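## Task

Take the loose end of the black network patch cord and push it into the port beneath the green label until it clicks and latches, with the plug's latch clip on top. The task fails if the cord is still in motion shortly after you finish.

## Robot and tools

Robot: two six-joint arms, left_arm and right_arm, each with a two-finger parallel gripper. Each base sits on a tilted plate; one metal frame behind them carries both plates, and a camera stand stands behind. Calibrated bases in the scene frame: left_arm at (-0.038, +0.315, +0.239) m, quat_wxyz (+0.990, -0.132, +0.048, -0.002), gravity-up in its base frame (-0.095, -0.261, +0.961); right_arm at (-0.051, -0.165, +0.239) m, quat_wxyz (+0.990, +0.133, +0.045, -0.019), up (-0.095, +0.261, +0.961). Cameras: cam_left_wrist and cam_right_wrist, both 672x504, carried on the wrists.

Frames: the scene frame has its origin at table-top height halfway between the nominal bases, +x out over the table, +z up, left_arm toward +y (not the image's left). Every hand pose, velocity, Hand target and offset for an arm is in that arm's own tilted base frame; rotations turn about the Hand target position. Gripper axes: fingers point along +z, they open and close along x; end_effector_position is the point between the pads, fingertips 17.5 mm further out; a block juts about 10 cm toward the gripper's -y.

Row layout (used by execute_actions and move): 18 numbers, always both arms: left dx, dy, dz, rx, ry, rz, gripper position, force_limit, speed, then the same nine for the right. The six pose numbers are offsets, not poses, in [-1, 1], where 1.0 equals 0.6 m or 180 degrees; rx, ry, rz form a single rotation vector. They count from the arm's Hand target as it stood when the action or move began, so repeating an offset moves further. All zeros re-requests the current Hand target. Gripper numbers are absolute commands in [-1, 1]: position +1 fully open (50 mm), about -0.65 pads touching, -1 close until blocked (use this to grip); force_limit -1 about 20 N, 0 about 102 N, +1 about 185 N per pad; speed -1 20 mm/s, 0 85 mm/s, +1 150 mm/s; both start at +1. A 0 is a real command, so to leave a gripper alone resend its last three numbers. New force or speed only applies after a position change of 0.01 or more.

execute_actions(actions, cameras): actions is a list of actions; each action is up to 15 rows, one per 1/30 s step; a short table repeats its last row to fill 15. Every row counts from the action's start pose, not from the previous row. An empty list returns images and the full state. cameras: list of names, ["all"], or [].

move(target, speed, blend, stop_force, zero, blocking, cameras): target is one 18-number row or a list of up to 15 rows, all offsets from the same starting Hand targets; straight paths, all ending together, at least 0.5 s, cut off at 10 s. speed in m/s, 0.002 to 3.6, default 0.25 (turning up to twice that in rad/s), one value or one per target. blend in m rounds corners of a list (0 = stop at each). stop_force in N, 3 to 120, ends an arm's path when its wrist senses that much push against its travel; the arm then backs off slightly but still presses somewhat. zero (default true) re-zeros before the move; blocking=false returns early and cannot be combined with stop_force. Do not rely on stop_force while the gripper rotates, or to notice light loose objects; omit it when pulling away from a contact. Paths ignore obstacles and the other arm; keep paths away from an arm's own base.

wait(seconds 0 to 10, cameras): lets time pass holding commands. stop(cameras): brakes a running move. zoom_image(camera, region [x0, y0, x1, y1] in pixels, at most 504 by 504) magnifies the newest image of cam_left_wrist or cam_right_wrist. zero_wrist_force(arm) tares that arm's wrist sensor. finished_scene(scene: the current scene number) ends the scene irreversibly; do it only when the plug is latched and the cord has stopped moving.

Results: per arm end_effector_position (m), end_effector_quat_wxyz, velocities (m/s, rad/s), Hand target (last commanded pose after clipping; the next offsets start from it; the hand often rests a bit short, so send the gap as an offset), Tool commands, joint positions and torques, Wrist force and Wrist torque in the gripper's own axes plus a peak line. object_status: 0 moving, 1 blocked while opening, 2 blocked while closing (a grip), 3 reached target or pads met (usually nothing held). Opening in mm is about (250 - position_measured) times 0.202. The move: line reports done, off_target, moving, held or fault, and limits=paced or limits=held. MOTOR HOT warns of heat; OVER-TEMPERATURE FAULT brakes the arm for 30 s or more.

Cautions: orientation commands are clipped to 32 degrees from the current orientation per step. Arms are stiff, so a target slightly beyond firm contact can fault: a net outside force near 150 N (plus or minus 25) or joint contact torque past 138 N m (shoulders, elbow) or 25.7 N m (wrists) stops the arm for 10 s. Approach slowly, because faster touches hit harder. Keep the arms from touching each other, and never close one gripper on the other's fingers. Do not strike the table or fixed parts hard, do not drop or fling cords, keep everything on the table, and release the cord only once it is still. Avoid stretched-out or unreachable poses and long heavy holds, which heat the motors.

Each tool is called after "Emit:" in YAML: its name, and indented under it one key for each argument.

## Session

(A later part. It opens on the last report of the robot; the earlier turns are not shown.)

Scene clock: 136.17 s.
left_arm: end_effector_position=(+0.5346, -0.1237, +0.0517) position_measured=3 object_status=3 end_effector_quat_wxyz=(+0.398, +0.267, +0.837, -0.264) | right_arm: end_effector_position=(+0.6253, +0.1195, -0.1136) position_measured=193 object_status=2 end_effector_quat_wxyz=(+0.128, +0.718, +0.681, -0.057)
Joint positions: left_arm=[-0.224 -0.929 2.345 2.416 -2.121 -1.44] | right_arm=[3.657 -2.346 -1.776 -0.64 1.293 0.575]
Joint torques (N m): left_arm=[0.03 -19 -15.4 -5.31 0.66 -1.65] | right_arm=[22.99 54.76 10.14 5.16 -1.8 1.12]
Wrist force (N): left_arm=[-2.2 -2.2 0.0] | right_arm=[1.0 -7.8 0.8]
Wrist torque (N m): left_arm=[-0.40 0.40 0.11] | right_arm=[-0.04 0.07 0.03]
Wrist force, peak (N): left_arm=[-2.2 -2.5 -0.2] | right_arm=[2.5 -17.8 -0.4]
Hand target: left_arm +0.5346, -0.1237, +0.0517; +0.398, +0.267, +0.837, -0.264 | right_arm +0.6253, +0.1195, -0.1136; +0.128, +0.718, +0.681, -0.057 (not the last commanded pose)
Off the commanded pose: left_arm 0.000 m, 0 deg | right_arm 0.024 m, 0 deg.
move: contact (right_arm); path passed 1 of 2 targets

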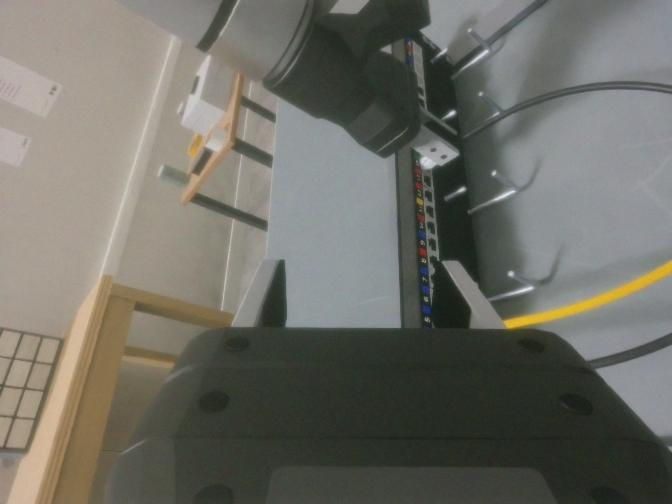

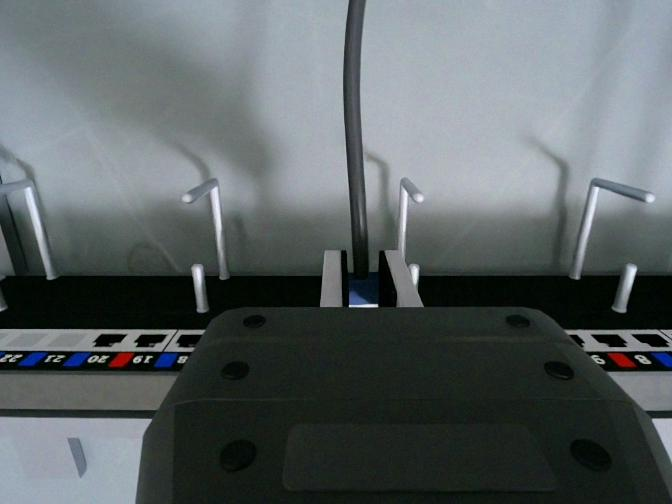

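Emit:
move:
  target:
    - [0,0,0,0,0,0,1,1,1,-0.005,0.0003,-0.0005,0,0,0,-1,-0.6,-1]
    - [0,0,0,0,0,0,1,1,1,-0.0045,0.0006,-0.0057,0,0,0,-1,-0.6,-1]
  speed: 0.02

Emit:
move:
  target: [0,0,0,0,0,0,1,1,1,0.045,-0.0017,0.0048,0,0,0,-1,-0.6,-1]
  speed: 0.01
  stop_force: 8
  cameras: ["cam_left_wrist"]

Emit:
zoom_image:
  camera: "cam_left_wrist"
  region: [410, 140, 450, 190]

Scene clock: 152.23 s.
left_arm: end_effector_position=(+0.5346, -0.1237, +0.0517) position_measured=3 object_status=3 end_effector_quat_wxyz=(+0.398, +0.267, +0.837, -0.264) | right_arm: end_effector_position=(+0.6226, +0.1198, -0.1169) position_measured=193 object_status=2 end_effector_quat_wxyz=(+0.128, +0.718, +0.681, -0.057)
Joint positions: left_arm=[-0.224 -0.929 2.345 2.416 -2.121 -1.44] | right_arm=[3.66 -2.349 -1.784 -0.63 1.293 0.578]
Joint torques (N m): left_arm=[-0.19 -19.17 -15.94 -5.37 0.46 -1.7] | right_arm=[25.75 35.27 23.41 4.46 1.5 1.06]
Wrist force (N): left_arm=[-1.6 -1.7 -0.3] | right_arm=[-0.1 -0.1 1.1]
Wrist torque (N m): left_arm=[-0.33 0.31 0.11] | right_arm=[-0.06 -0.02 -0.02]
Wrist force, peak (N): left_arm=[-2.0 -2.5 -0.2] | right_arm=[0.9 -7.9 0.5]
Hand target: left_arm +0.5346, -0.1237, +0.0517; +0.398, +0.267, +0.837, -0.264 | right_arm +0.6226, +0.1199, -0.1170; +0.128, +0.718, +0.681, -0.057
Off the commanded pose: left_arm 0.000 m, 0 deg | right_arm 0.000 m, 0 deg.
move: done

Scene clock: 153.63 s.
left_arm: end_effector_position=(+0.5346, -0.1237, +0.0517) position_measured=3 object_status=3 end_effector_quat_wxyz=(+0.398, +0.267, +0.837, -0.264) | right_arm: end_effector_position=(+0.6258, +0.1198, -0.1167) position_measured=193 object_status=2 end_effector_quat_wxyz=(+0.128, +0.718, +0.681, -0.057)
Joint positions: left_arm=[-0.224 -0.929 2.345 2.416 -2.121 -1.44] | right_arm=[3.657 -2.353 -1.774 -0.635 1.293 0.575]
Joint torques (N m): left_arm=[0.14 -18.62 -15.66 -5.35 0.55 -1.44] | right_arm=[22.89 55.88 10.99 5.55 -1.95 1.08]
Wrist force (N): left_arm=[-1.9 -2.1 0.1] | right_arm=[1.3 -8.3 1.2]
Wrist torque (N m): left_arm=[-0.39 0.36 0.11] | right_arm=[-0.06 0.02 0.04]
Wrist force, peak (N): left_arm=[-2.1 -2.3 -0.1] | right_arm=[2.2 -16.1 1.0]
Hand target: left_arm +0.5346, -0.1237, +0.0517; +0.398, +0.267, +0.837, -0.264 | right_arm +0.6257, +0.1198, -0.1167; +0.128, +0.718, +0.681, -0.057 (not the last commanded pose)
Off the commanded pose: left_arm 0.000 m, 0 deg | right_arm 0.024 m, 0 deg.
move: contact (right_arm)
Images, in order (width x height): cam_left_wrist 672x504.

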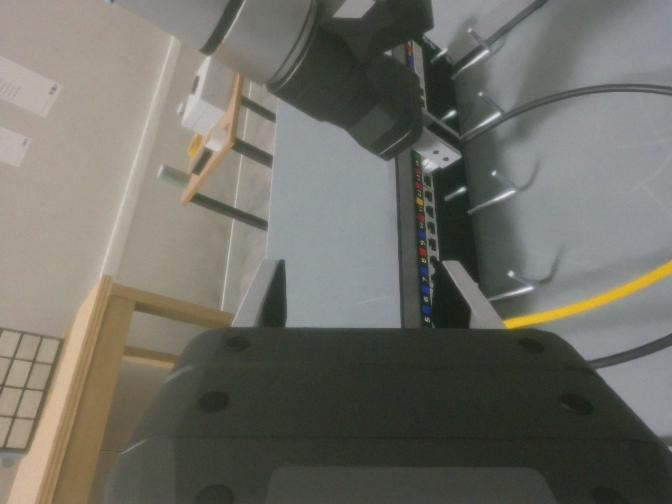

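Scaled by 10.080 from the camera's 672x504 image, which has a finer 960x720 frame.

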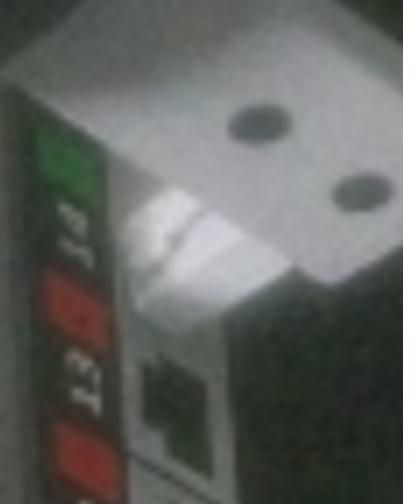

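Emit:
move:
  target:
    - [0,0,0,0,0,0,1,1,1,-0.005,0.0003,-0.0005,0,0,0,-1,-0.6,-1]
    - [0,0,0,0,0,0,1,1,1,-0.0048,0.0012,-0.0033,0,0,0,-1,-0.6,-1]
  speed: 0.02

Emit:
move:
  target: [0,0,0,0,0,0,1,1,1,0.045,-0.0017,0.0048,0,0,0,-1,-0.6,-1]
  speed: 0.01
  stop_force: 8
  cameras: ["cam_left_wrist"]

Emit:
zoom_image:
  camera: "cam_left_wrist"
  region: [410, 140, 450, 190]

Scene clock: 158.97 s.
left_arm: end_effector_position=(+0.5346, -0.1237, +0.0517) position_measured=3 object_status=3 end_effector_quat_wxyz=(+0.398, +0.267, +0.837, -0.264) | right_arm: end_effector_position=(+0.6228, +0.1205, -0.1186) position_measured=193 object_status=2 end_effector_quat_wxyz=(+0.128, +0.718, +0.681, -0.057)
Joint positions: left_arm=[-0.224 -0.929 2.345 2.416 -2.121 -1.44] | right_arm=[3.66 -2.353 -1.782 -0.628 1.294 0.578]
Joint torques (N m): left_arm=[-1.22 -18.61 -15.85 -5.11 0.38 -1.79] | right_arm=[25.14 35.86 23.89 4.41 1.46 1.08]
Wrist force (N): left_arm=[-1.9 -1.9 -0.2] | right_arm=[-0.3 -0.6 0.6]
Wrist torque (N m): left_arm=[-0.35 0.34 0.10] | right_arm=[-0.14 0.00 -0.01]
Wrist force, peak (N): left_arm=[-2.1 -2.3 0.0] | right_arm=[1.1 -8.6 0.9]
Hand target: left_arm +0.5346, -0.1237, +0.0517; +0.398, +0.267, +0.837, -0.264 | right_arm +0.6229, +0.1205, -0.1187; +0.128, +0.718, +0.681, -0.057
Off the commanded pose: left_arm 0.000 m, 0 deg | right_arm 0.000 m, 0 deg.
move: done

Scene clock: 160.40 s.
left_arm: end_effector_position=(+0.5346, -0.1237, +0.0517) position_measured=3 object_status=3 end_effector_quat_wxyz=(+0.398, +0.267, +0.837, -0.264) | right_arm: end_effector_position=(+0.6263, +0.1204, -0.1183) position_measured=193 object_status=2 end_effector_quat_wxyz=(+0.128, +0.718, +0.681, -0.057)
Joint positions: left_arm=[-0.224 -0.929 2.345 2.416 -2.121 -1.44] | right_arm=[3.657 -2.357 -1.771 -0.634 1.294 0.575]
Joint torques (N m): left_arm=[-0.62 -19 -15.26 -5.23 0.46 -1.54] | right_arm=[24.02 55.29 10.74 5.13 -1.88 1.02]
Wrist force (N): left_arm=[-1.7 -2.3 -0.3] | right_arm=[0.0 -7.5 0.4]
Wrist torque (N m): left_arm=[-0.42 0.32 0.11] | right_arm=[-0.11 -0.01 0.04]
Wrist force, peak (N): left_arm=[-2.0 -2.4 -0.1] | right_arm=[0.2 -16.5 -0.9]
Hand target: left_arm +0.5346, -0.1237, +0.0517; +0.398, +0.267, +0.837, -0.264 | right_arm +0.6263, +0.1204, -0.1183; +0.128, +0.718, +0.681, -0.057 (not the last commanded pose)
Off the commanded pose: left_arm 0.000 m, 0 deg | right_arm 0.024 m, 0 deg.
move: contact (right_arm)
Images, in order (width x height): cam_left_wrist 672x504.

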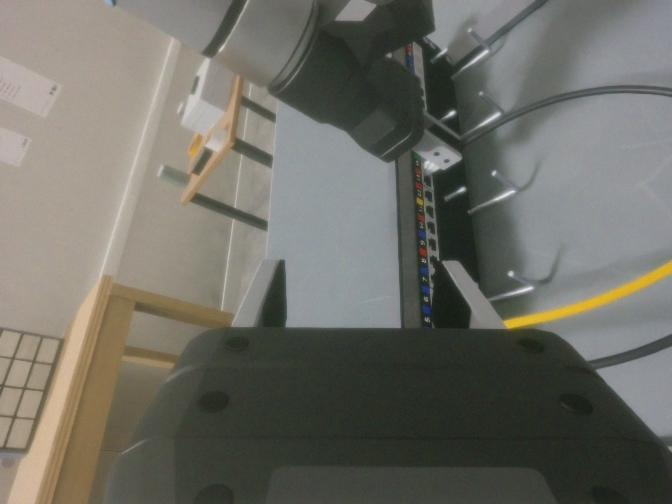

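Scaled by 10.080 from the camera's 672x504 image, which has a finer 960x720 frame.

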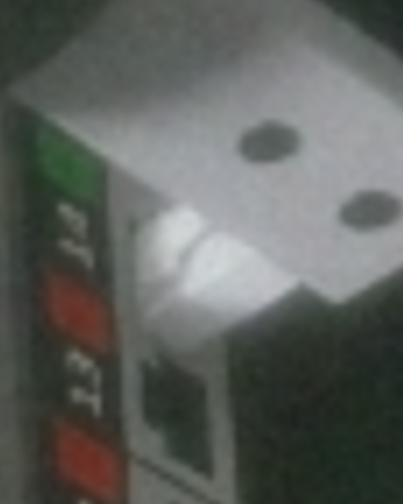

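Emit:
execute_actions:
  actions: []

Emit:
zoom_image:
  camera: "cam_right_wrist"
  region: [80, 310, 210, 390]

Emit:
zoom_image:
  camera: "cam_right_wrist"
  region: [560, 310, 672, 390]

Emit:
zoom_image:
  camera: "cam_right_wrist"
  region: [310, 230, 420, 310]

Scene clock: 166.93 s.
left_arm: end_effector_position=(+0.5346, -0.1237, +0.0517) position_measured=3 object_status=3 end_effector_quat_wxyz=(+0.398, +0.267, +0.837, -0.264) | right_arm: end_effector_position=(+0.6263, +0.1204, -0.1183) position_measured=193 object_status=2 end_effector_quat_wxyz=(+0.128, +0.718, +0.681, -0.057)
Joint positions: left_arm=[-0.224 -0.929 2.345 2.416 -2.121 -1.44] | right_arm=[3.657 -2.357 -1.771 -0.634 1.294 0.575]
Joint velocities: within noise
Joint torques (N m): left_arm=[-0.93 -18.5 -15.45 -5.21 0.5 -1.69] | right_arm=[23.85 54.92 11.07 4.37 -0.94 0.83]
Wrist force (N): left_arm=[-1.6 -2.4 0.0] | right_arm=[-0.1 -7.6 0.3]
Wrist torque (N m): left_arm=[-0.43 0.30 0.12] | right_arm=[-0.13 -0.01 0.04]
Wrist force, peak (N): left_arm=[-2.0 -2.4 -0.1] | right_arm=[0.0 -7.9 0.7]
Hand target: left_arm +0.5346, -0.1237, +0.0517; +0.398, +0.267, +0.837, -0.264 | right_arm +0.6263, +0.1204, -0.1183; +0.128, +0.718, +0.681, -0.057 (not the last commanded pose)
Tool commands: left_gripper/position=+1.0 left_gripper/force_limit=+1.0 left_gripper/speed=+1.0 right_gripper/position=-1.0 right_gripper/force_limit=-0.6 right_gripper/speed=-1.0
Off the commanded pose: left_arm 0.000 m, 0 deg | right_arm 0.024 m, 0 deg.

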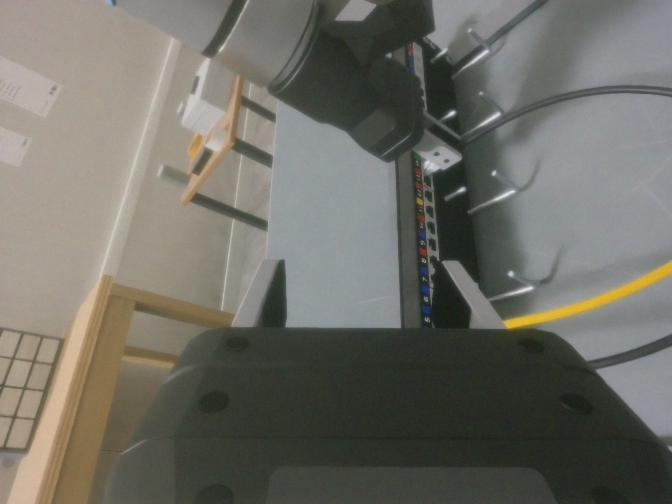

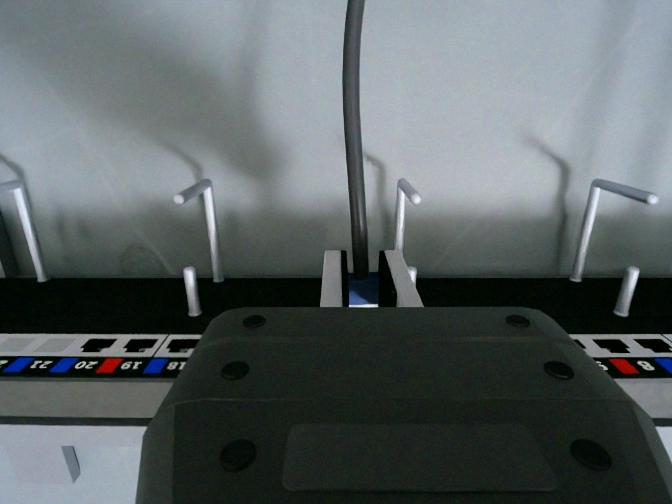

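Scaled by 3.877 from the camera's 672x504 image, which has a finer 960x720 frame.

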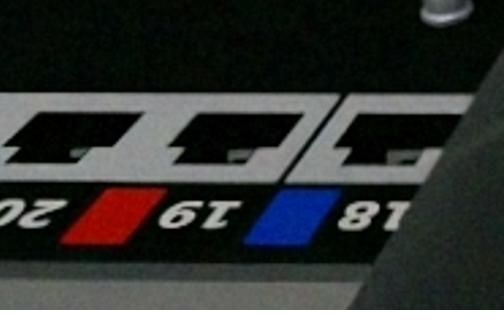

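Scaled by 4.500 from the camera's 672x504 image, which has a finer 960x720 frame.

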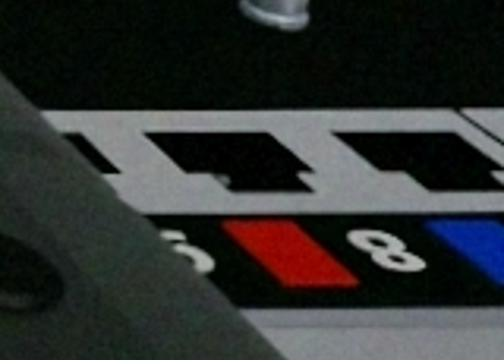

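Scaled by 4.582 from the camera's 672x504 image, which has a finer 960x720 frame.

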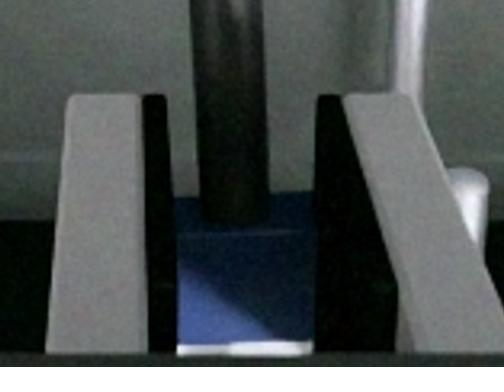

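Emit:
move:
  target:
    - [0,0,0,0,0,0,1,1,1,-0.005,0.0003,-0.0005,0,0,0,-1,-0.6,-1]
    - [0,0,0,0,0,0,1,1,1,-0.0049,-0.0029,0.0009,0,0,0,-1,-0.6,-1]
  speed: 0.02

Emit:
move:
  target: [0,0,0,0,0,0,1,1,1,0.045,-0.0017,0.0048,0,0,0,-1,-0.6,-1]
  speed: 0.01
  stop_force: 8
  cameras: ["cam_left_wrist"]

Emit:
zoom_image:
  camera: "cam_left_wrist"
  region: [410, 140, 450, 190]

Scene clock: 174.50 s.
left_arm: end_effector_position=(+0.5346, -0.1237, +0.0517) position_measured=3 object_status=3 end_effector_quat_wxyz=(+0.398, +0.267, +0.837, -0.264) | right_arm: end_effector_position=(+0.6234, +0.1188, -0.1178) position_measured=193 object_status=2 end_effector_quat_wxyz=(+0.128, +0.718, +0.682, -0.057)
Joint positions: left_arm=[-0.224 -0.929 2.345 2.416 -2.121 -1.44] | right_arm=[3.657 -2.352 -1.782 -0.629 1.294 0.575]
Joint torques (N m): left_arm=[-1.34 -19.17 -15.17 -5.24 0.36 -1.76] | right_arm=[6.94 53.56 8.39 4.51 -1.06 -1.71]
Wrist force (N): left_arm=[-1.9 -2.0 0.0] | right_arm=[0.6 -0.4 0.7]
Wrist torque (N m): left_arm=[-0.37 0.35 0.11] | right_arm=[-0.11 -0.14 0.08]
Wrist force, peak (N): left_arm=[-2.1 -2.4 -0.1] | right_arm=[0.0 -7.8 0.6]
Hand target: left_arm +0.5346, -0.1237, +0.0517; +0.398, +0.267, +0.837, -0.264 | right_arm +0.6234, +0.1187, -0.1178; +0.128, +0.718, +0.681, -0.057
Off the commanded pose: left_arm 0.000 m, 0 deg | right_arm 0.000 m, 0 deg.
move: done

Scene clock: 175.87 s.
left_arm: end_effector_position=(+0.5346, -0.1237, +0.0517) position_measured=3 object_status=3 end_effector_quat_wxyz=(+0.398, +0.267, +0.837, -0.264) | right_arm: end_effector_position=(+0.6260, +0.1185, -0.1175) position_measured=193 object_status=2 end_effector_quat_wxyz=(+0.128, +0.718, +0.681, -0.057)
Joint positions: left_arm=[-0.224 -0.929 2.345 2.416 -2.121 -1.44] | right_arm=[3.655 -2.354 -1.774 -0.633 1.293 0.573]
Joint torques (N m): left_arm=[-1.25 -19.47 -15.51 -5.15 0.3 -1.55] | right_arm=[23.86 55.2 10.76 5.56 -2.02 1.05]
Wrist force (N): left_arm=[-1.9 -1.8 -0.1] | right_arm=[1.6 -8.0 0.3]
Wrist torque (N m): left_arm=[-0.33 0.35 0.10] | right_arm=[-0.12 -0.10 0.05]
Wrist force, peak (N): left_arm=[-1.8 -2.5 -0.1] | right_arm=[2.8 -14.9 0.2]
Hand target: left_arm +0.5346, -0.1237, +0.0517; +0.398, +0.267, +0.837, -0.264 | right_arm +0.6260, +0.1185, -0.1175; +0.128, +0.718, +0.681, -0.057 (not the last commanded pose)
Off the commanded pose: left_arm 0.000 m, 0 deg | right_arm 0.025 m, 0 deg.
move: contact (right_arm)
Images, in order (width x height): cam_left_wrist 672x504.

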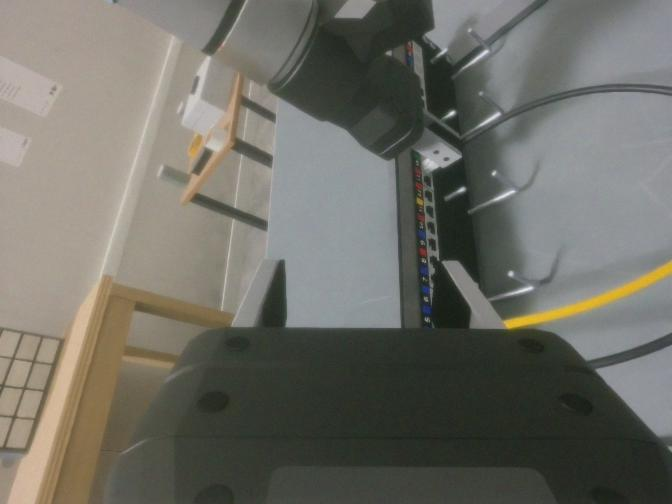

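Scaled by 10.080 from the camera's 672x504 image, which has a finer 960x720 frame.

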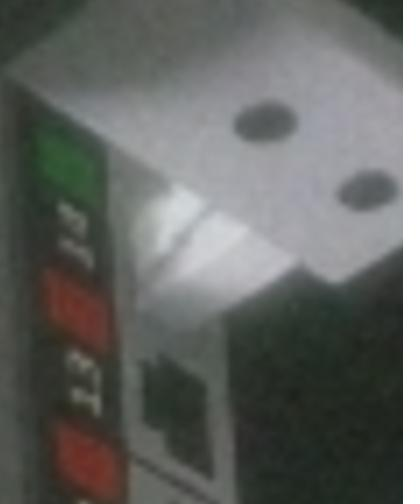

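Emit:
move:
  target:
    - [0,0,0,0,0,0,1,1,1,-0.004,0.0002,-0.0004,0,0,0,-1,-0.6,-1]
    - [0,0,0,0,0,0,1,1,1,-0.004,0.0018,-0.0009,0,0,0,-1,-0.6,-1]
  speed: 0.02

Emit:
move:
  target: [0,0,0,0,0,0,1,1,1,0.045,-0.0017,0.0048,0,0,0,-1,-0.6,-1]
  speed: 0.01
  stop_force: 10
  cameras: ["cam_left_wrist"]

Emit:
zoom_image:
  camera: "cam_left_wrist"
  region: [410, 140, 450, 190]

Scene clock: 180.00 s.
left_arm: end_effector_position=(+0.5346, -0.1237, +0.0517) position_measured=3 object_status=3 end_effector_quat_wxyz=(+0.398, +0.267, +0.837, -0.264) | right_arm: end_effector_position=(+0.6236, +0.1195, -0.1180) position_measured=193 object_status=2 end_effector_quat_wxyz=(+0.128, +0.718, +0.681, -0.057)
Joint positions: left_arm=[-0.224 -0.929 2.345 2.416 -2.121 -1.44] | right_arm=[3.658 -2.352 -1.781 -0.629 1.294 0.576]
Joint torques (N m): left_arm=[-1.69 -20.01 -15.33 -5.19 0.54 -1.59] | right_arm=[26.09 35.53 23.62 2.83 1.5 1.1]
Wrist force (N): left_arm=[-1.6 -2.2 0.0] | right_arm=[-0.1 -0.9 0.6]
Wrist torque (N m): left_arm=[-0.39 0.31 0.10] | right_arm=[-0.18 -0.02 -0.01]
Wrist force, peak (N): left_arm=[-1.9 -2.5 0.0] | right_arm=[1.8 -8.2 0.5]
Hand target: left_arm +0.5346, -0.1237, +0.0517; +0.398, +0.267, +0.837, -0.264 | right_arm +0.6236, +0.1196, -0.1180; +0.128, +0.718, +0.681, -0.057
Off the commanded pose: left_arm 0.000 m, 0 deg | right_arm 0.000 m, 0 deg.
move: done

Scene clock: 181.37 s.
left_arm: end_effector_position=(+0.5346, -0.1237, +0.0517) position_measured=3 object_status=3 end_effector_quat_wxyz=(+0.398, +0.267, +0.837, -0.264) | right_arm: end_effector_position=(+0.6262, +0.1196, -0.1178) position_measured=193 object_status=2 end_effector_quat_wxyz=(+0.128, +0.718, +0.682, -0.057)
Joint positions: left_arm=[-0.224 -0.929 2.345 2.416 -2.121 -1.44] | right_arm=[3.656 -2.356 -1.772 -0.634 1.294 0.574]
Joint torques (N m): left_arm=[-1.28 -19.86 -15.43 -5.26 0.5 -1.76] | right_arm=[23.04 55.47 11.41 5.99 -2.01 1.04]
Wrist force (N): left_arm=[-1.7 -2.1 -0.3] | right_arm=[0.9 -10.2 0.3]
Wrist torque (N m): left_arm=[-0.37 0.32 0.11] | right_arm=[-0.21 0.02 0.05]
Wrist force, peak (N): left_arm=[-2.0 -2.4 -0.1] | right_arm=[1.9 -17.1 0.5]
Hand target: left_arm +0.5346, -0.1237, +0.0517; +0.398, +0.267, +0.837, -0.264 | right_arm +0.6262, +0.1196, -0.1178; +0.128, +0.718, +0.682, -0.057 (not the last commanded pose)
Off the commanded pose: left_arm 0.000 m, 0 deg | right_arm 0.025 m, 0 deg.
move: contact (right_arm)
Images, in order (width x height): cam_left_wrist 672x504.

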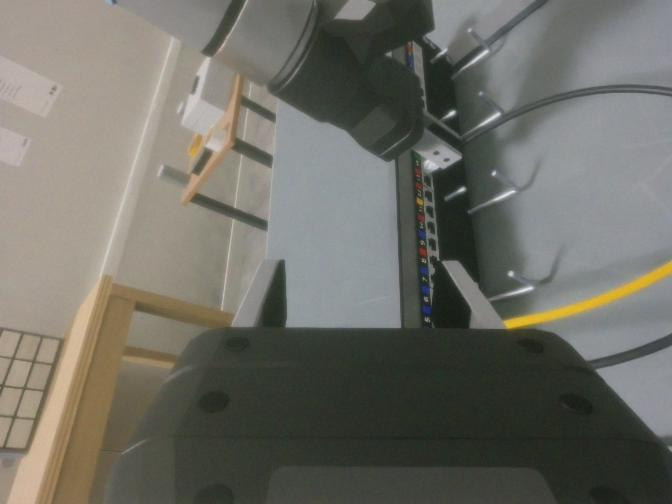

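Scaled by 10.080 from the camera's 672x504 image, which has a finer 960x720 frame.

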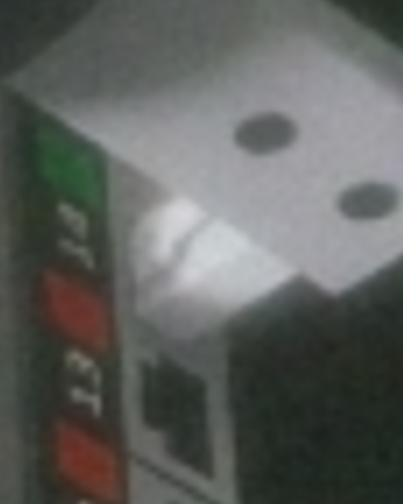

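Emit:
move:
  target:
    - [0,0,0,0,0,0,1,1,1,-0.004,0.0002,-0.0004,0,0,0,-1,-0.6,-1]
    - [0,0,0,0,0,0,1,1,1,-0.0042,-0.0011,0.0025,0,0,0,-1,-0.6,-1]
  speed: 0.02

Emit:
move:
  target: [0,0,0,0,0,0,1,1,1,0.045,-0.0017,0.0048,0,0,0,-1,-0.6,-1]
  speed: 0.01
  stop_force: 10
  cameras: ["cam_left_wrist"]

Emit:
zoom_image:
  camera: "cam_left_wrist"
  region: [410, 140, 450, 190]

Scene clock: 191.73 s.
left_arm: end_effector_position=(+0.5346, -0.1237, +0.0517) position_measured=3 object_status=3 end_effector_quat_wxyz=(+0.398, +0.267, +0.837, -0.264) | right_arm: end_effector_position=(+0.6237, +0.1190, -0.1163) position_measured=193 object_status=2 end_effector_quat_wxyz=(+0.128, +0.718, +0.682, -0.057)
Joint positions: left_arm=[-0.224 -0.929 2.345 2.416 -2.121 -1.44] | right_arm=[3.658 -2.349 -1.781 -0.632 1.294 0.575]
Joint torques (N m): left_arm=[-1.02 -20.32 -14.65 -5.17 0.45 -1.84] | right_arm=[7.2 53.81 7.29 1.52 1.37 -1.76]
Wrist force (N): left_arm=[-1.7 -2.2 0.1] | right_arm=[-0.4 -0.5 0.3]
Wrist torque (N m): left_arm=[-0.39 0.31 0.12] | right_arm=[-0.11 0.03 0.08]
Wrist force, peak (N): left_arm=[-2.2 -2.5 -0.3] | right_arm=[0.9 -10.2 0.8]
Hand target: left_arm +0.5346, -0.1237, +0.0517; +0.398, +0.267, +0.837, -0.264 | right_arm +0.6237, +0.1189, -0.1163; +0.128, +0.718, +0.682, -0.057
Off the commanded pose: left_arm 0.000 m, 0 deg | right_arm 0.000 m, 0 deg.
move: done

Scene clock: 193.00 s.
left_arm: end_effector_position=(+0.5346, -0.1237, +0.0517) position_measured=3 object_status=3 end_effector_quat_wxyz=(+0.398, +0.267, +0.837, -0.264) | right_arm: end_effector_position=(+0.6257, +0.1188, -0.1160) position_measured=193 object_status=2 end_effector_quat_wxyz=(+0.128, +0.718, +0.682, -0.057)
Joint positions: left_arm=[-0.224 -0.929 2.345 2.416 -2.121 -1.44] | right_arm=[3.656 -2.351 -1.775 -0.636 1.294 0.573]
Joint torques (N m): left_arm=[-1.11 -20.48 -15.63 -5.17 0.47 -1.62] | right_arm=[23.15 55.69 11.9 5.63 -3.02 1.12]
Wrist force (N): left_arm=[-1.7 -2.1 -0.2] | right_arm=[1.2 -9.9 0.6]
Wrist torque (N m): left_arm=[-0.39 0.32 0.11] | right_arm=[-0.19 0.04 0.05]
Wrist force, peak (N): left_arm=[-2.1 -2.2 -0.1] | right_arm=[2.1 -17.1 0.6]
Hand target: left_arm +0.5346, -0.1237, +0.0517; +0.398, +0.267, +0.837, -0.264 | right_arm +0.6257, +0.1188, -0.1160; +0.128, +0.718, +0.682, -0.057 (not the last commanded pose)
Off the commanded pose: left_arm 0.000 m, 0 deg | right_arm 0.025 m, 0 deg.
move: contact (right_arm)
Images, in order (width x height): cam_left_wrist 672x504.

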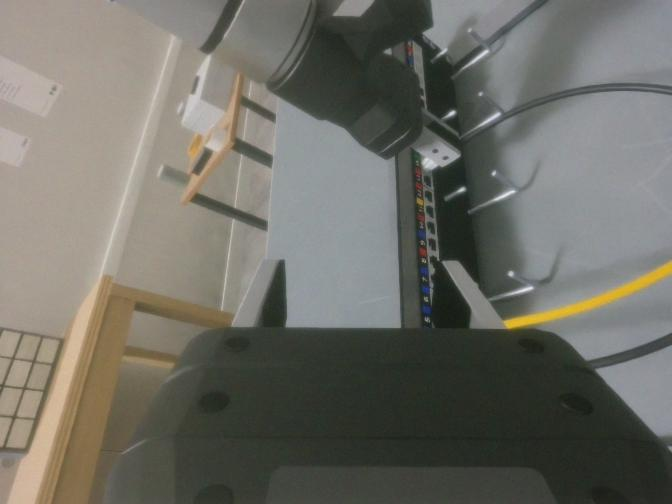

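Scaled by 10.080 from the camera's 672x504 image, which has a finer 960x720 frame.

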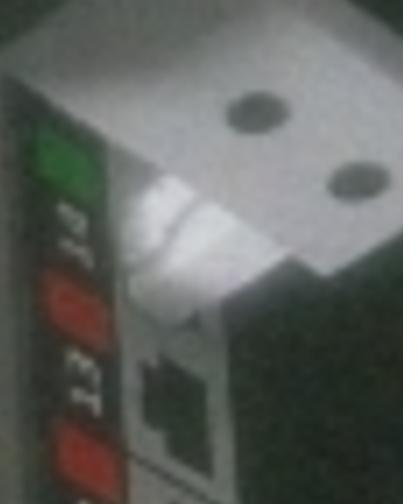

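Emit:
move:
  target:
    - [0,0,0,0,0,0,1,1,1,-0.004,0.0002,-0.0004,0,0,0,-1,-0.6,-1]
    - [0,0,0,0,0,0,1,1,1,-0.0039,0.0008,-0.002,0,0,0,-1,-0.6,-1]
  speed: 0.02

Emit:
move:
  target: [0,0,0,0,0,0,1,1,1,0.045,-0.0017,0.0048,0,0,0,-1,-0.6,-1]
  speed: 0.01
  stop_force: 12
  cameras: ["cam_left_wrist"]

Emit:
zoom_image:
  camera: "cam_left_wrist"
  region: [410, 140, 450, 190]

Scene clock: 199.53 s.
left_arm: end_effector_position=(+0.5346, -0.1237, +0.0517) position_measured=3 object_status=3 end_effector_quat_wxyz=(+0.398, +0.267, +0.837, -0.264) | right_arm: end_effector_position=(+0.6233, +0.1193, -0.1171) position_measured=193 object_status=2 end_effector_quat_wxyz=(+0.128, +0.718, +0.682, -0.057)
Joint positions: left_arm=[-0.224 -0.929 2.345 2.416 -2.121 -1.44] | right_arm=[3.658 -2.35 -1.782 -0.631 1.294 0.576]
Joint torques (N m): left_arm=[-1.9 -20.78 -15.29 -5.12 0.58 -1.68] | right_arm=[25.08 35.27 18.57 4.37 1.4 1.17]
Wrist force (N): left_arm=[-1.8 -2.3 -0.5] | right_arm=[0.5 -1.2 0.3]
Wrist torque (N m): left_arm=[-0.41 0.34 0.11] | right_arm=[-0.22 -0.12 -0.01]
Wrist force, peak (N): left_arm=[-2.2 -2.4 -0.6] | right_arm=[1.1 -10.0 0.6]
Hand target: left_arm +0.5346, -0.1237, +0.0517; +0.398, +0.267, +0.837, -0.264 | right_arm +0.6233, +0.1193, -0.1172; +0.128, +0.718, +0.682, -0.057
Off the commanded pose: left_arm 0.000 m, 0 deg | right_arm 0.000 m, 0 deg.
move: done

Scene clock: 200.90 s.
left_arm: end_effector_position=(+0.5346, -0.1237, +0.0517) position_measured=3 object_status=3 end_effector_quat_wxyz=(+0.398, +0.267, +0.837, -0.264) | right_arm: end_effector_position=(+0.6259, +0.1193, -0.1170) position_measured=193 object_status=2 end_effector_quat_wxyz=(+0.128, +0.718, +0.682, -0.057)
Joint positions: left_arm=[-0.224 -0.929 2.345 2.416 -2.121 -1.44] | right_arm=[3.656 -2.354 -1.774 -0.635 1.294 0.574]
Joint torques (N m): left_arm=[-1.63 -19.91 -15.71 -5.23 0.4 -1.7] | right_arm=[22.47 56.38 12 6.14 -3.1 1.02]
Wrist force (N): left_arm=[-1.6 -2.2 -0.1] | right_arm=[2.2 -12.5 0.5]
Wrist torque (N m): left_arm=[-0.40 0.30 0.11] | right_arm=[-0.23 -0.09 0.04]
Wrist force, peak (N): left_arm=[-2.0 -2.4 0.0] | right_arm=[3.3 -20.2 0.4]
Hand target: left_arm +0.5346, -0.1237, +0.0517; +0.398, +0.267, +0.837, -0.264 | right_arm +0.6259, +0.1193, -0.1170; +0.128, +0.718, +0.682, -0.057 (not the last commanded pose)
Off the commanded pose: left_arm 0.000 m, 0 deg | right_arm 0.025 m, 0 deg.
move: contact (right_arm)
Images, in order (width x height): cam_left_wrist 672x504.

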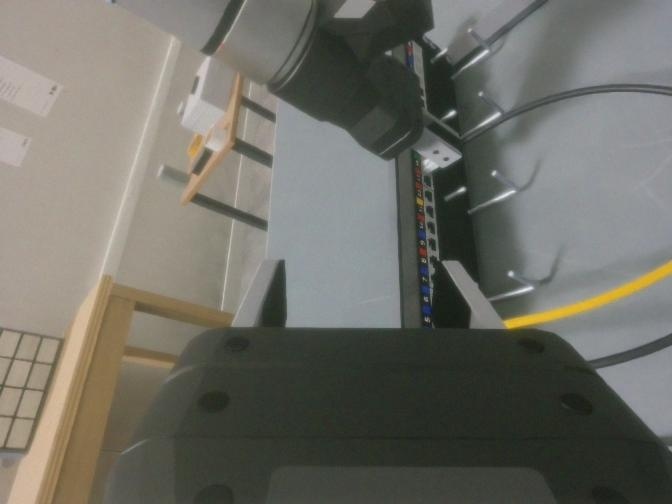

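Scaled by 10.080 from the camera's 672x504 image, which has a finer 960x720 frame.

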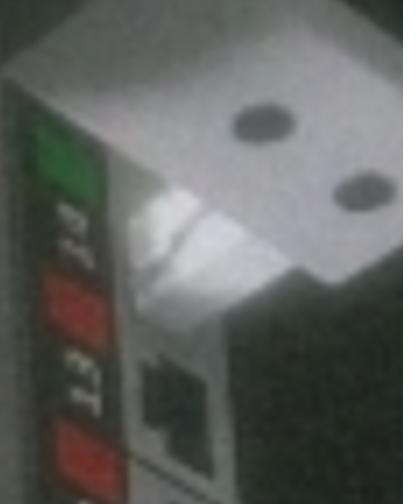

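Emit:
move:
  target: [0.0614,-0.0766,-0.0633,0,0,0,1,1,1,0,0,0,0,0,0,-1,-0.6,-1]
  speed: 0.12
  cameras: ["cam_left_wrist"]

Emit:
zoom_image:
  camera: "cam_left_wrist"
  region: [420, 110, 470, 170]

Scene clock: 206.13 s.
left_arm: end_effector_position=(+0.5714, -0.1696, +0.0138) position_measured=3 object_status=3 end_effector_quat_wxyz=(+0.398, +0.267, +0.837, -0.264) | right_arm: end_effector_position=(+0.6259, +0.1193, -0.1170) position_measured=193 object_status=2 end_effector_quat_wxyz=(+0.128, +0.718, +0.682, -0.057)
Joint positions: left_arm=[-0.311 -0.789 2.222 2.368 -2.053 -1.503] | right_arm=[3.656 -2.354 -1.774 -0.635 1.294 0.574]
Joint torques (N m): left_arm=[-21.98 -23.22 -17.3 -5.31 0.73 -1.79] | right_arm=[22.51 56.62 13.11 5.35 -3.24 0.81]
Wrist force (N): left_arm=[-1.4 -1.9 -0.3] | right_arm=[2.4 -12.7 0.3]
Wrist torque (N m): left_arm=[-0.36 0.28 0.10] | right_arm=[-0.25 -0.12 0.04]
Wrist force, peak (N): left_arm=[-1.9 -2.3 -1.3] | right_arm=[2.3 -13.0 0.2]
Hand target: left_arm +0.5715, -0.1696, +0.0138; +0.398, +0.267, +0.837, -0.264 | right_arm +0.6259, +0.1193, -0.1170; +0.128, +0.718, +0.682, -0.057
Off the commanded pose: left_arm 0.000 m, 0 deg | right_arm 0.000 m, 0 deg.
move: done
Images, in order (width x height): cam_left_wrist 672x504.

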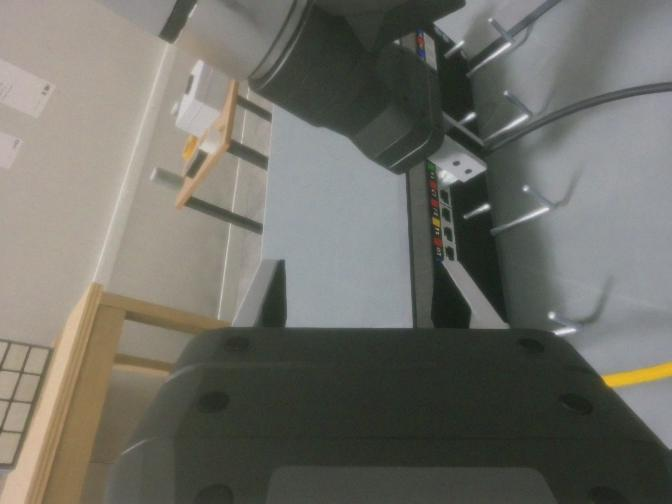

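Scaled by 8.400 from the camera's 672x504 image, which has a finer 960x720 frame.

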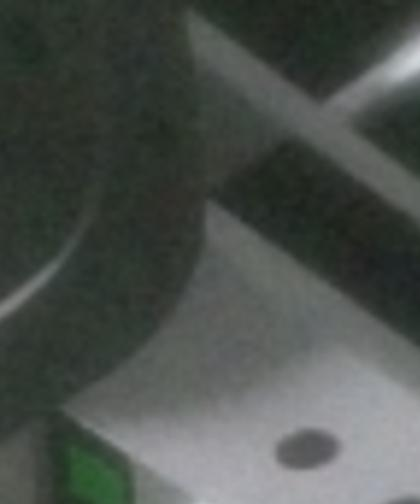

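Emit:
zoom_image:
  camera: "cam_left_wrist"
  region: [424, 150, 474, 215]

Scaled by 7.754 from the camera's 672x504 image, which has a finer 960x720 frame.

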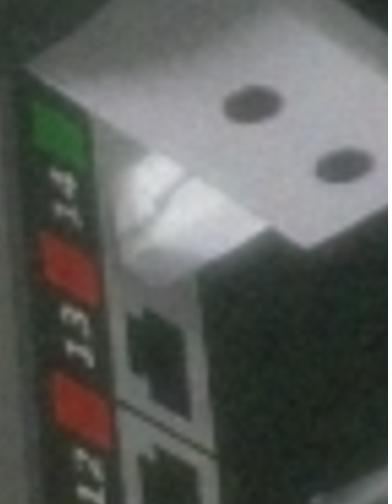

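Emit:
move:
  target:
    - [0,0,0,0,0,0,1,1,1,-0.004,0.0002,-0.0004,0,0,0,-1,-0.6,-1]
    - [0,0,0,0,0,0,1,1,1,-0.0038,0.0011,-0.0039,0,0,0,-1,-0.6,-1]
  speed: 0.02

Emit:
move:
  target: [0,0,0,0,0,0,1,1,1,0.045,-0.0017,0.0048,0,0,0,-1,-0.6,-1]
  speed: 0.01
  stop_force: 12
  cameras: ["cam_left_wrist"]

Emit:
zoom_image:
  camera: "cam_left_wrist"
  region: [424, 150, 474, 215]

Scene clock: 220.97 s.
left_arm: end_effector_position=(+0.5715, -0.1696, +0.0138) position_measured=3 object_status=3 end_effector_quat_wxyz=(+0.398, +0.267, +0.837, -0.264) | right_arm: end_effector_position=(+0.6236, +0.1199, -0.1193) position_measured=193 object_status=2 end_effector_quat_wxyz=(+0.128, +0.718, +0.682, -0.057)
Joint positions: left_arm=[-0.311 -0.789 2.222 2.368 -2.053 -1.503] | right_arm=[3.659 -2.355 -1.78 -0.628 1.294 0.576]
Joint torques (N m): left_arm=[-20.73 -23.25 -16.14 -5.38 0.89 -1.77] | right_arm=[25.73 36.71 23.35 4.51 1.48 1.13]
Wrist force (N): left_arm=[-1.8 -2.2 -0.1] | right_arm=[1.2 -0.4 0.1]
Wrist torque (N m): left_arm=[-0.40 0.34 0.10] | right_arm=[-0.11 -0.23 -0.02]
Wrist force, peak (N): left_arm=[-2.0 -2.6 0.0] | right_arm=[2.4 -13.0 0.7]
Hand target: left_arm +0.5715, -0.1696, +0.0138; +0.398, +0.267, +0.837, -0.264 | right_arm +0.6236, +0.1199, -0.1193; +0.128, +0.718, +0.682, -0.057
Off the commanded pose: left_arm 0.000 m, 0 deg | right_arm 0.000 m, 0 deg.
move: done

Scene clock: 222.37 s.
left_arm: end_effector_position=(+0.5715, -0.1696, +0.0138) position_measured=3 object_status=3 end_effector_quat_wxyz=(+0.398, +0.267, +0.837, -0.264) | right_arm: end_effector_position=(+0.6266, +0.1198, -0.1191) position_measured=193 object_status=2 end_effector_quat_wxyz=(+0.128, +0.718, +0.682, -0.057)
Joint positions: left_arm=[-0.311 -0.789 2.222 2.368 -2.053 -1.503] | right_arm=[3.656 -2.359 -1.771 -0.633 1.294 0.574]
Joint torques (N m): left_arm=[-21.46 -22.69 -16.33 -5.3 1.02 -1.87] | right_arm=[24.42 56.11 13.17 6 -2.72 1.01]
Wrist force (N): left_arm=[-1.9 -2.3 0.0] | right_arm=[0.4 -11.9 -0.9]
Wrist torque (N m): left_arm=[-0.41 0.36 0.11] | right_arm=[-0.14 -0.24 0.04]
Wrist force, peak (N): left_arm=[-2.2 -2.4 0.0] | right_arm=[0.2 -20.8 -2.2]
Hand target: left_arm +0.5715, -0.1696, +0.0138; +0.398, +0.267, +0.837, -0.264 | right_arm +0.6266, +0.1198, -0.1191; +0.128, +0.718, +0.682, -0.057 (not the last commanded pose)
Off the commanded pose: left_arm 0.000 m, 0 deg | right_arm 0.024 m, 0 deg.
move: contact (right_arm)
Images, in order (width x height): cam_left_wrist 672x504.

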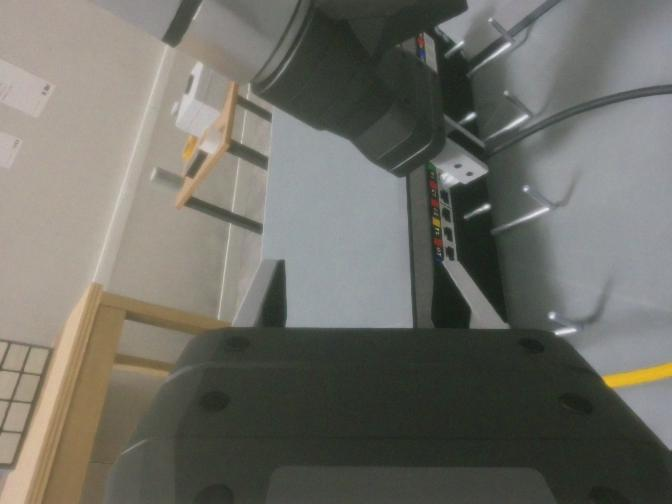

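Scaled by 7.754 from the camera's 672x504 image, which has a finer 960x720 frame.

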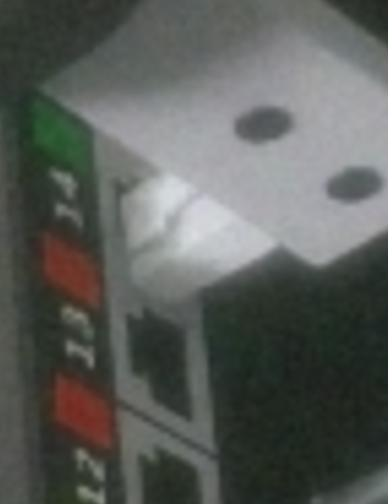

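Emit:
execute_actions:
  actions:
    - [[0,0,0,0,0,0,1,1,1,0.0008,-0.00097,0.00034,0,0,0,-1,-0.6,-1]]
    - [[0,0,0,0,0,0,1,1,1,-0.00006,0.00018,0.00064,0,0,0,-1,-0.6,-1]]
    - [[0,0,0,0,0,0,1,1,1,-0.00006,0.00018,0.00064,0,0,0,-1,-0.6,-1]]
    - [[0,0,0,0,0,0,1,1,1,-0.00006,0.00018,0.00064,0,0,0,-1,-0.6,-1]]
    - [[0,0,0,0,0,0,1,1,1,-0.00006,0.00018,0.00064,0,0,0,-1,-0.6,-1]]
    - [[0,0,0,0,0,0,1,1,1,-0.00006,0.00018,0.00064,0,0,0,-1,-0.6,-1]]
  cameras: ["cam_left_wrist"]

Emit:
zoom_image:
  camera: "cam_left_wrist"
  region: [424, 150, 474, 215]

Scene clock: 232.63 s.
left_arm: end_effector_position=(+0.5715, -0.1696, +0.0138) position_measured=3 object_status=3 end_effector_quat_wxyz=(+0.398, +0.267, +0.837, -0.264) | right_arm: end_effector_position=(+0.6269, +0.1198, -0.1170) position_measured=193 object_status=2 end_effector_quat_wxyz=(+0.128, +0.718, +0.682, -0.057)
Joint positions: left_arm=[-0.311 -0.789 2.222 2.368 -2.053 -1.503] | right_arm=[3.656 -2.355 -1.77 -0.637 1.294 0.574]
Joint torques (N m): left_arm=[-21.92 -22.87 -16.88 -5.21 0.96 -1.88] | right_arm=[21.42 63.2 21.02 7.89 -2.96 1.22]
Wrist force (N): left_arm=[-1.7 -2.3 0.3] | right_arm=[3.9 -26.5 4.5]
Wrist torque (N m): left_arm=[-0.42 0.32 0.11] | right_arm=[0.04 -0.17 -0.17]
Wrist force, peak (N): left_arm=[-2.0 -2.6 0.1] | right_arm=[3.9 -27.7 2.7]
Hand target: left_arm +0.5715, -0.1696, +0.0138; +0.398, +0.267, +0.837, -0.264 | right_arm +0.6269, +0.1198, -0.1170; +0.128, +0.718, +0.682, -0.057
Off the commanded pose: left_arm 0.000 m, 0 deg | right_arm 0.000 m, 0 deg.
Step readings (end_effector_position of left_arm | right_arm):
0: (+0.5715, -0.1696, +0.0138) | (+0.6266, +0.1198, -0.1191)
1: (+0.5715, -0.1696, +0.0138) | (+0.6265, +0.1198, -0.1191)
2: (+0.5715, -0.1696, +0.0138) | (+0.6266, +0.1198, -0.1191)
4: (+0.5715, -0.1696, +0.0138) | (+0.6267, +0.1196, -0.1190)
8: (+0.5715, -0.1696, +0.0138) | (+0.6269, +0.1194, -0.1189)
15: (+0.5715, -0.1696, +0.0138) | (+0.6270, +0.1193, -0.1189)
16: (+0.5715, -0.1696, +0.0138) | (+0.6270, +0.1193, -0.1189)
17: (+0.5715, -0.1696, +0.0138) | (+0.6270, +0.1193, -0.1188)
19: (+0.5715, -0.1696, +0.0138) | (+0.6270, +0.1193, -0.1187)
23: (+0.5715, -0.1696, +0.0138) | (+0.6270, +0.1193, -0.1186)
30: (+0.5715, -0.1696, +0.0138) | (+0.6270, +0.1193, -0.1185)
31: (+0.5715, -0.1696, +0.0138) | (+0.6270, +0.1193, -0.1185)
32: (+0.5715, -0.1696, +0.0138) | (+0.6270, +0.1194, -0.1184)
34: (+0.5715, -0.1696, +0.0138) | (+0.6270, +0.1194, -0.1182)
38: (+0.5715, -0.1696, +0.0138) | (+0.6270, +0.1194, -0.1181)
45: (+0.5715, -0.1696, +0.0138) | (+0.6270, +0.1195, -0.1181)
46: (+0.5715, -0.1696, +0.0138) | (+0.6270, +0.1195, -0.1181)
47: (+0.5715, -0.1696, +0.0138) | (+0.6270, +0.1195, -0.1180)
49: (+0.5715, -0.1696, +0.0138) | (+0.6269, +0.1195, -0.1179)
53: (+0.5715, -0.1696, +0.0138) | (+0.6269, +0.1196, -0.1177)
60: (+0.5715, -0.1696, +0.0138) | (+0.6269, +0.1196, -0.1177)
61: (+0.5715, -0.1696, +0.0138) | (+0.6269, +0.1196, -0.1177)
62: (+0.5715, -0.1696, +0.0138) | (+0.6269, +0.1196, -0.1176)
64: (+0.5715, -0.1696, +0.0138) | (+0.6269, +0.1196, -0.1175)
68: (+0.5715, -0.1696, +0.0138) | (+0.6269, +0.1197, -0.1174)
75: (+0.5715, -0.1696, +0.0138) | (+0.6269, +0.1197, -0.1173)
76: (+0.5715, -0.1696, +0.0138) | (+0.6269, +0.1197, -0.1173)
77: (+0.5715, -0.1696, +0.0138) | (+0.6269, +0.1197, -0.1172)
79: (+0.5715, -0.1696, +0.0138) | (+0.6269, +0.1197, -0.1171)
83: (+0.5715, -0.1696, +0.0138) | (+0.6269, +0.1198, -0.1170)
90: (+0.5715, -0.1696, +0.0138) | (+0.6269, +0.1198, -0.1170)
Images, in order (width x height): cam_left_wrist 672x504.

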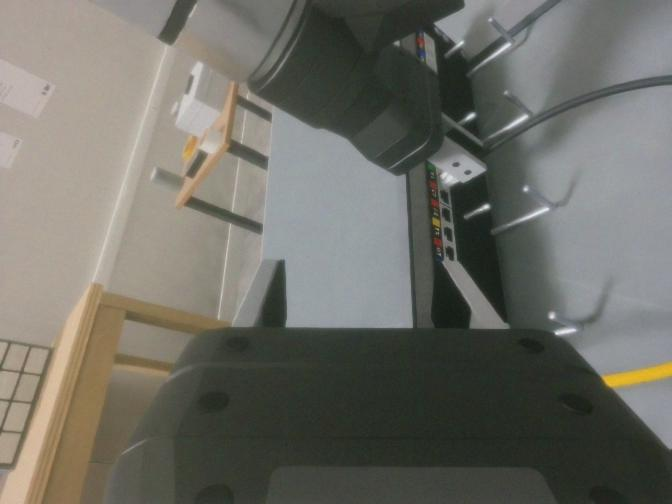

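Scaled by 7.754 from the camera's 672x504 image, which has a finer 960x720 frame.

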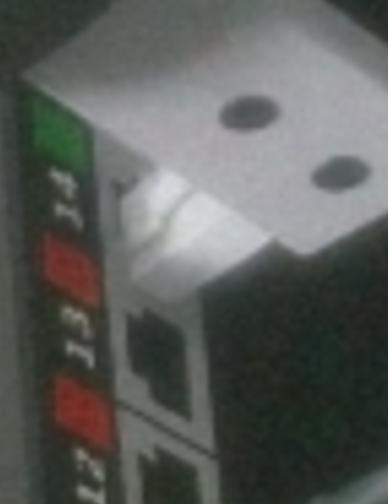

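Emit:
move:
  target: [0,0,0,0,0,0,1,1,1,-0.01,0.0004,-0.001,0,0,0,-1,-0.6,-1]
  speed: 0.02
  cameras: ["all"]

Emit:
zoom_image:
  camera: "cam_left_wrist"
  region: [424, 140, 489, 215]

Emit:
zoom_image:
  camera: "cam_right_wrist"
  region: [310, 230, 420, 310]

Emit:
zoom_image:
  camera: "cam_right_wrist"
  region: [80, 320, 210, 400]

Emit:
zoom_image:
  camera: "cam_right_wrist"
  region: [560, 320, 672, 400]

Scene clock: 236.70 s.
left_arm: end_effector_position=(+0.5715, -0.1696, +0.0138) position_measured=3 object_status=3 end_effector_quat_wxyz=(+0.398, +0.267, +0.837, -0.264) | right_arm: end_effector_position=(+0.6209, +0.1200, -0.1175) position_measured=193 object_status=2 end_effector_quat_wxyz=(+0.128, +0.718, +0.682, -0.057)
Joint positions: left_arm=[-0.311 -0.789 2.222 2.368 -2.053 -1.503] | right_arm=[3.661 -2.348 -1.788 -0.627 1.294 0.579]
Joint torques (N m): left_arm=[-21.27 -22.9 -16.43 -5.36 0.89 -1.75] | right_arm=[24.68 53.37 8 4.57 1.45 1.17]
Wrist force (N): left_arm=[-1.7 -2.2 -0.1] | right_arm=[-0.1 -1.3 0.1]
Wrist torque (N m): left_arm=[-0.41 0.32 0.11] | right_arm=[-0.24 -0.03 -0.01]
Wrist force, peak (N): left_arm=[-2.2 -2.4 -0.3] | right_arm=[4.0 -26.7 4.8]
Hand target: left_arm +0.5715, -0.1696, +0.0138; +0.398, +0.267, +0.837, -0.264 | right_arm +0.6209, +0.1200, -0.1176; +0.128, +0.718, +0.682, -0.057
Off the commanded pose: left_arm 0.000 m, 0 deg | right_arm 0.000 m, 0 deg.
move: done

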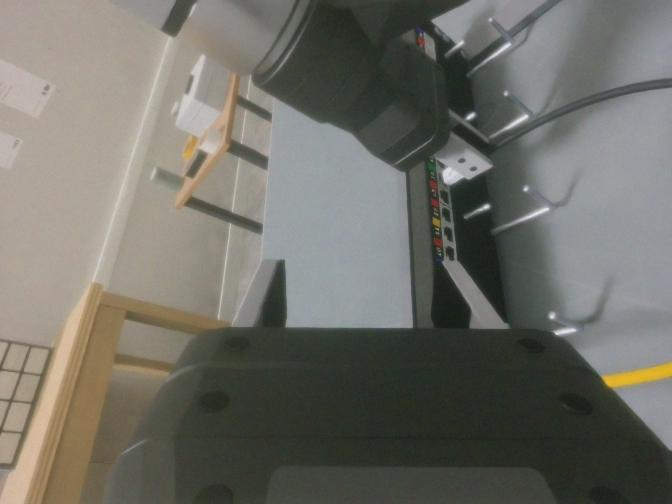

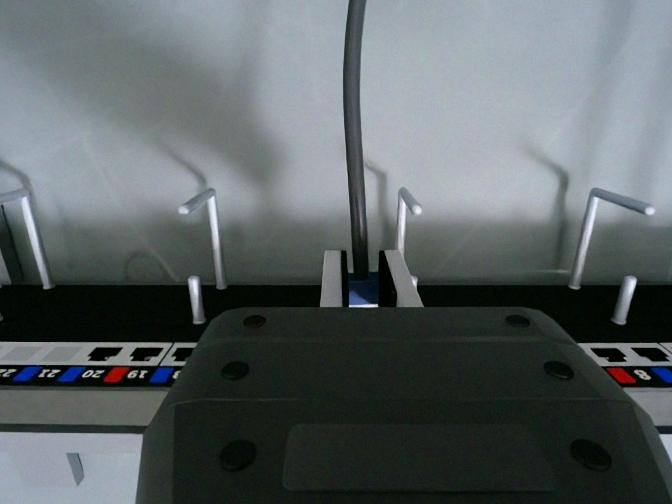

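Scaled by 6.720 from the camera's 672x504 image, which has a finer 960x720 frame.

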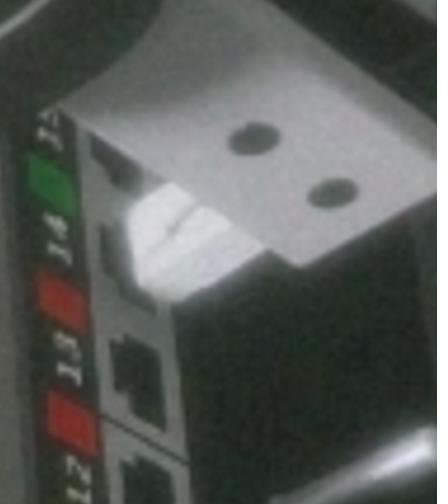

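Scaled by 4.582 from the camera's 672x504 image, which has a finer 960x720 frame.

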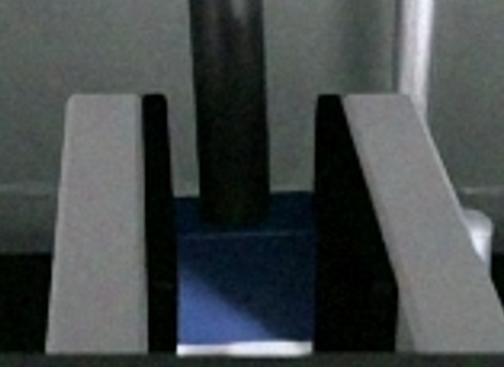

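Scaled by 3.877 from the camera's 672x504 image, which has a finer 960x720 frame.

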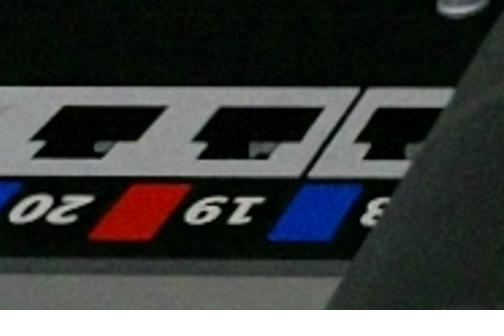

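Scaled by 4.500 from the camera's 672x504 image, which has a finer 960x720 frame.

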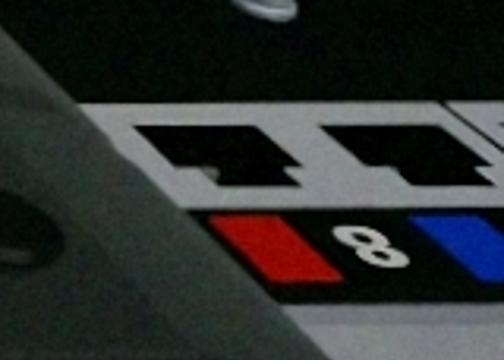

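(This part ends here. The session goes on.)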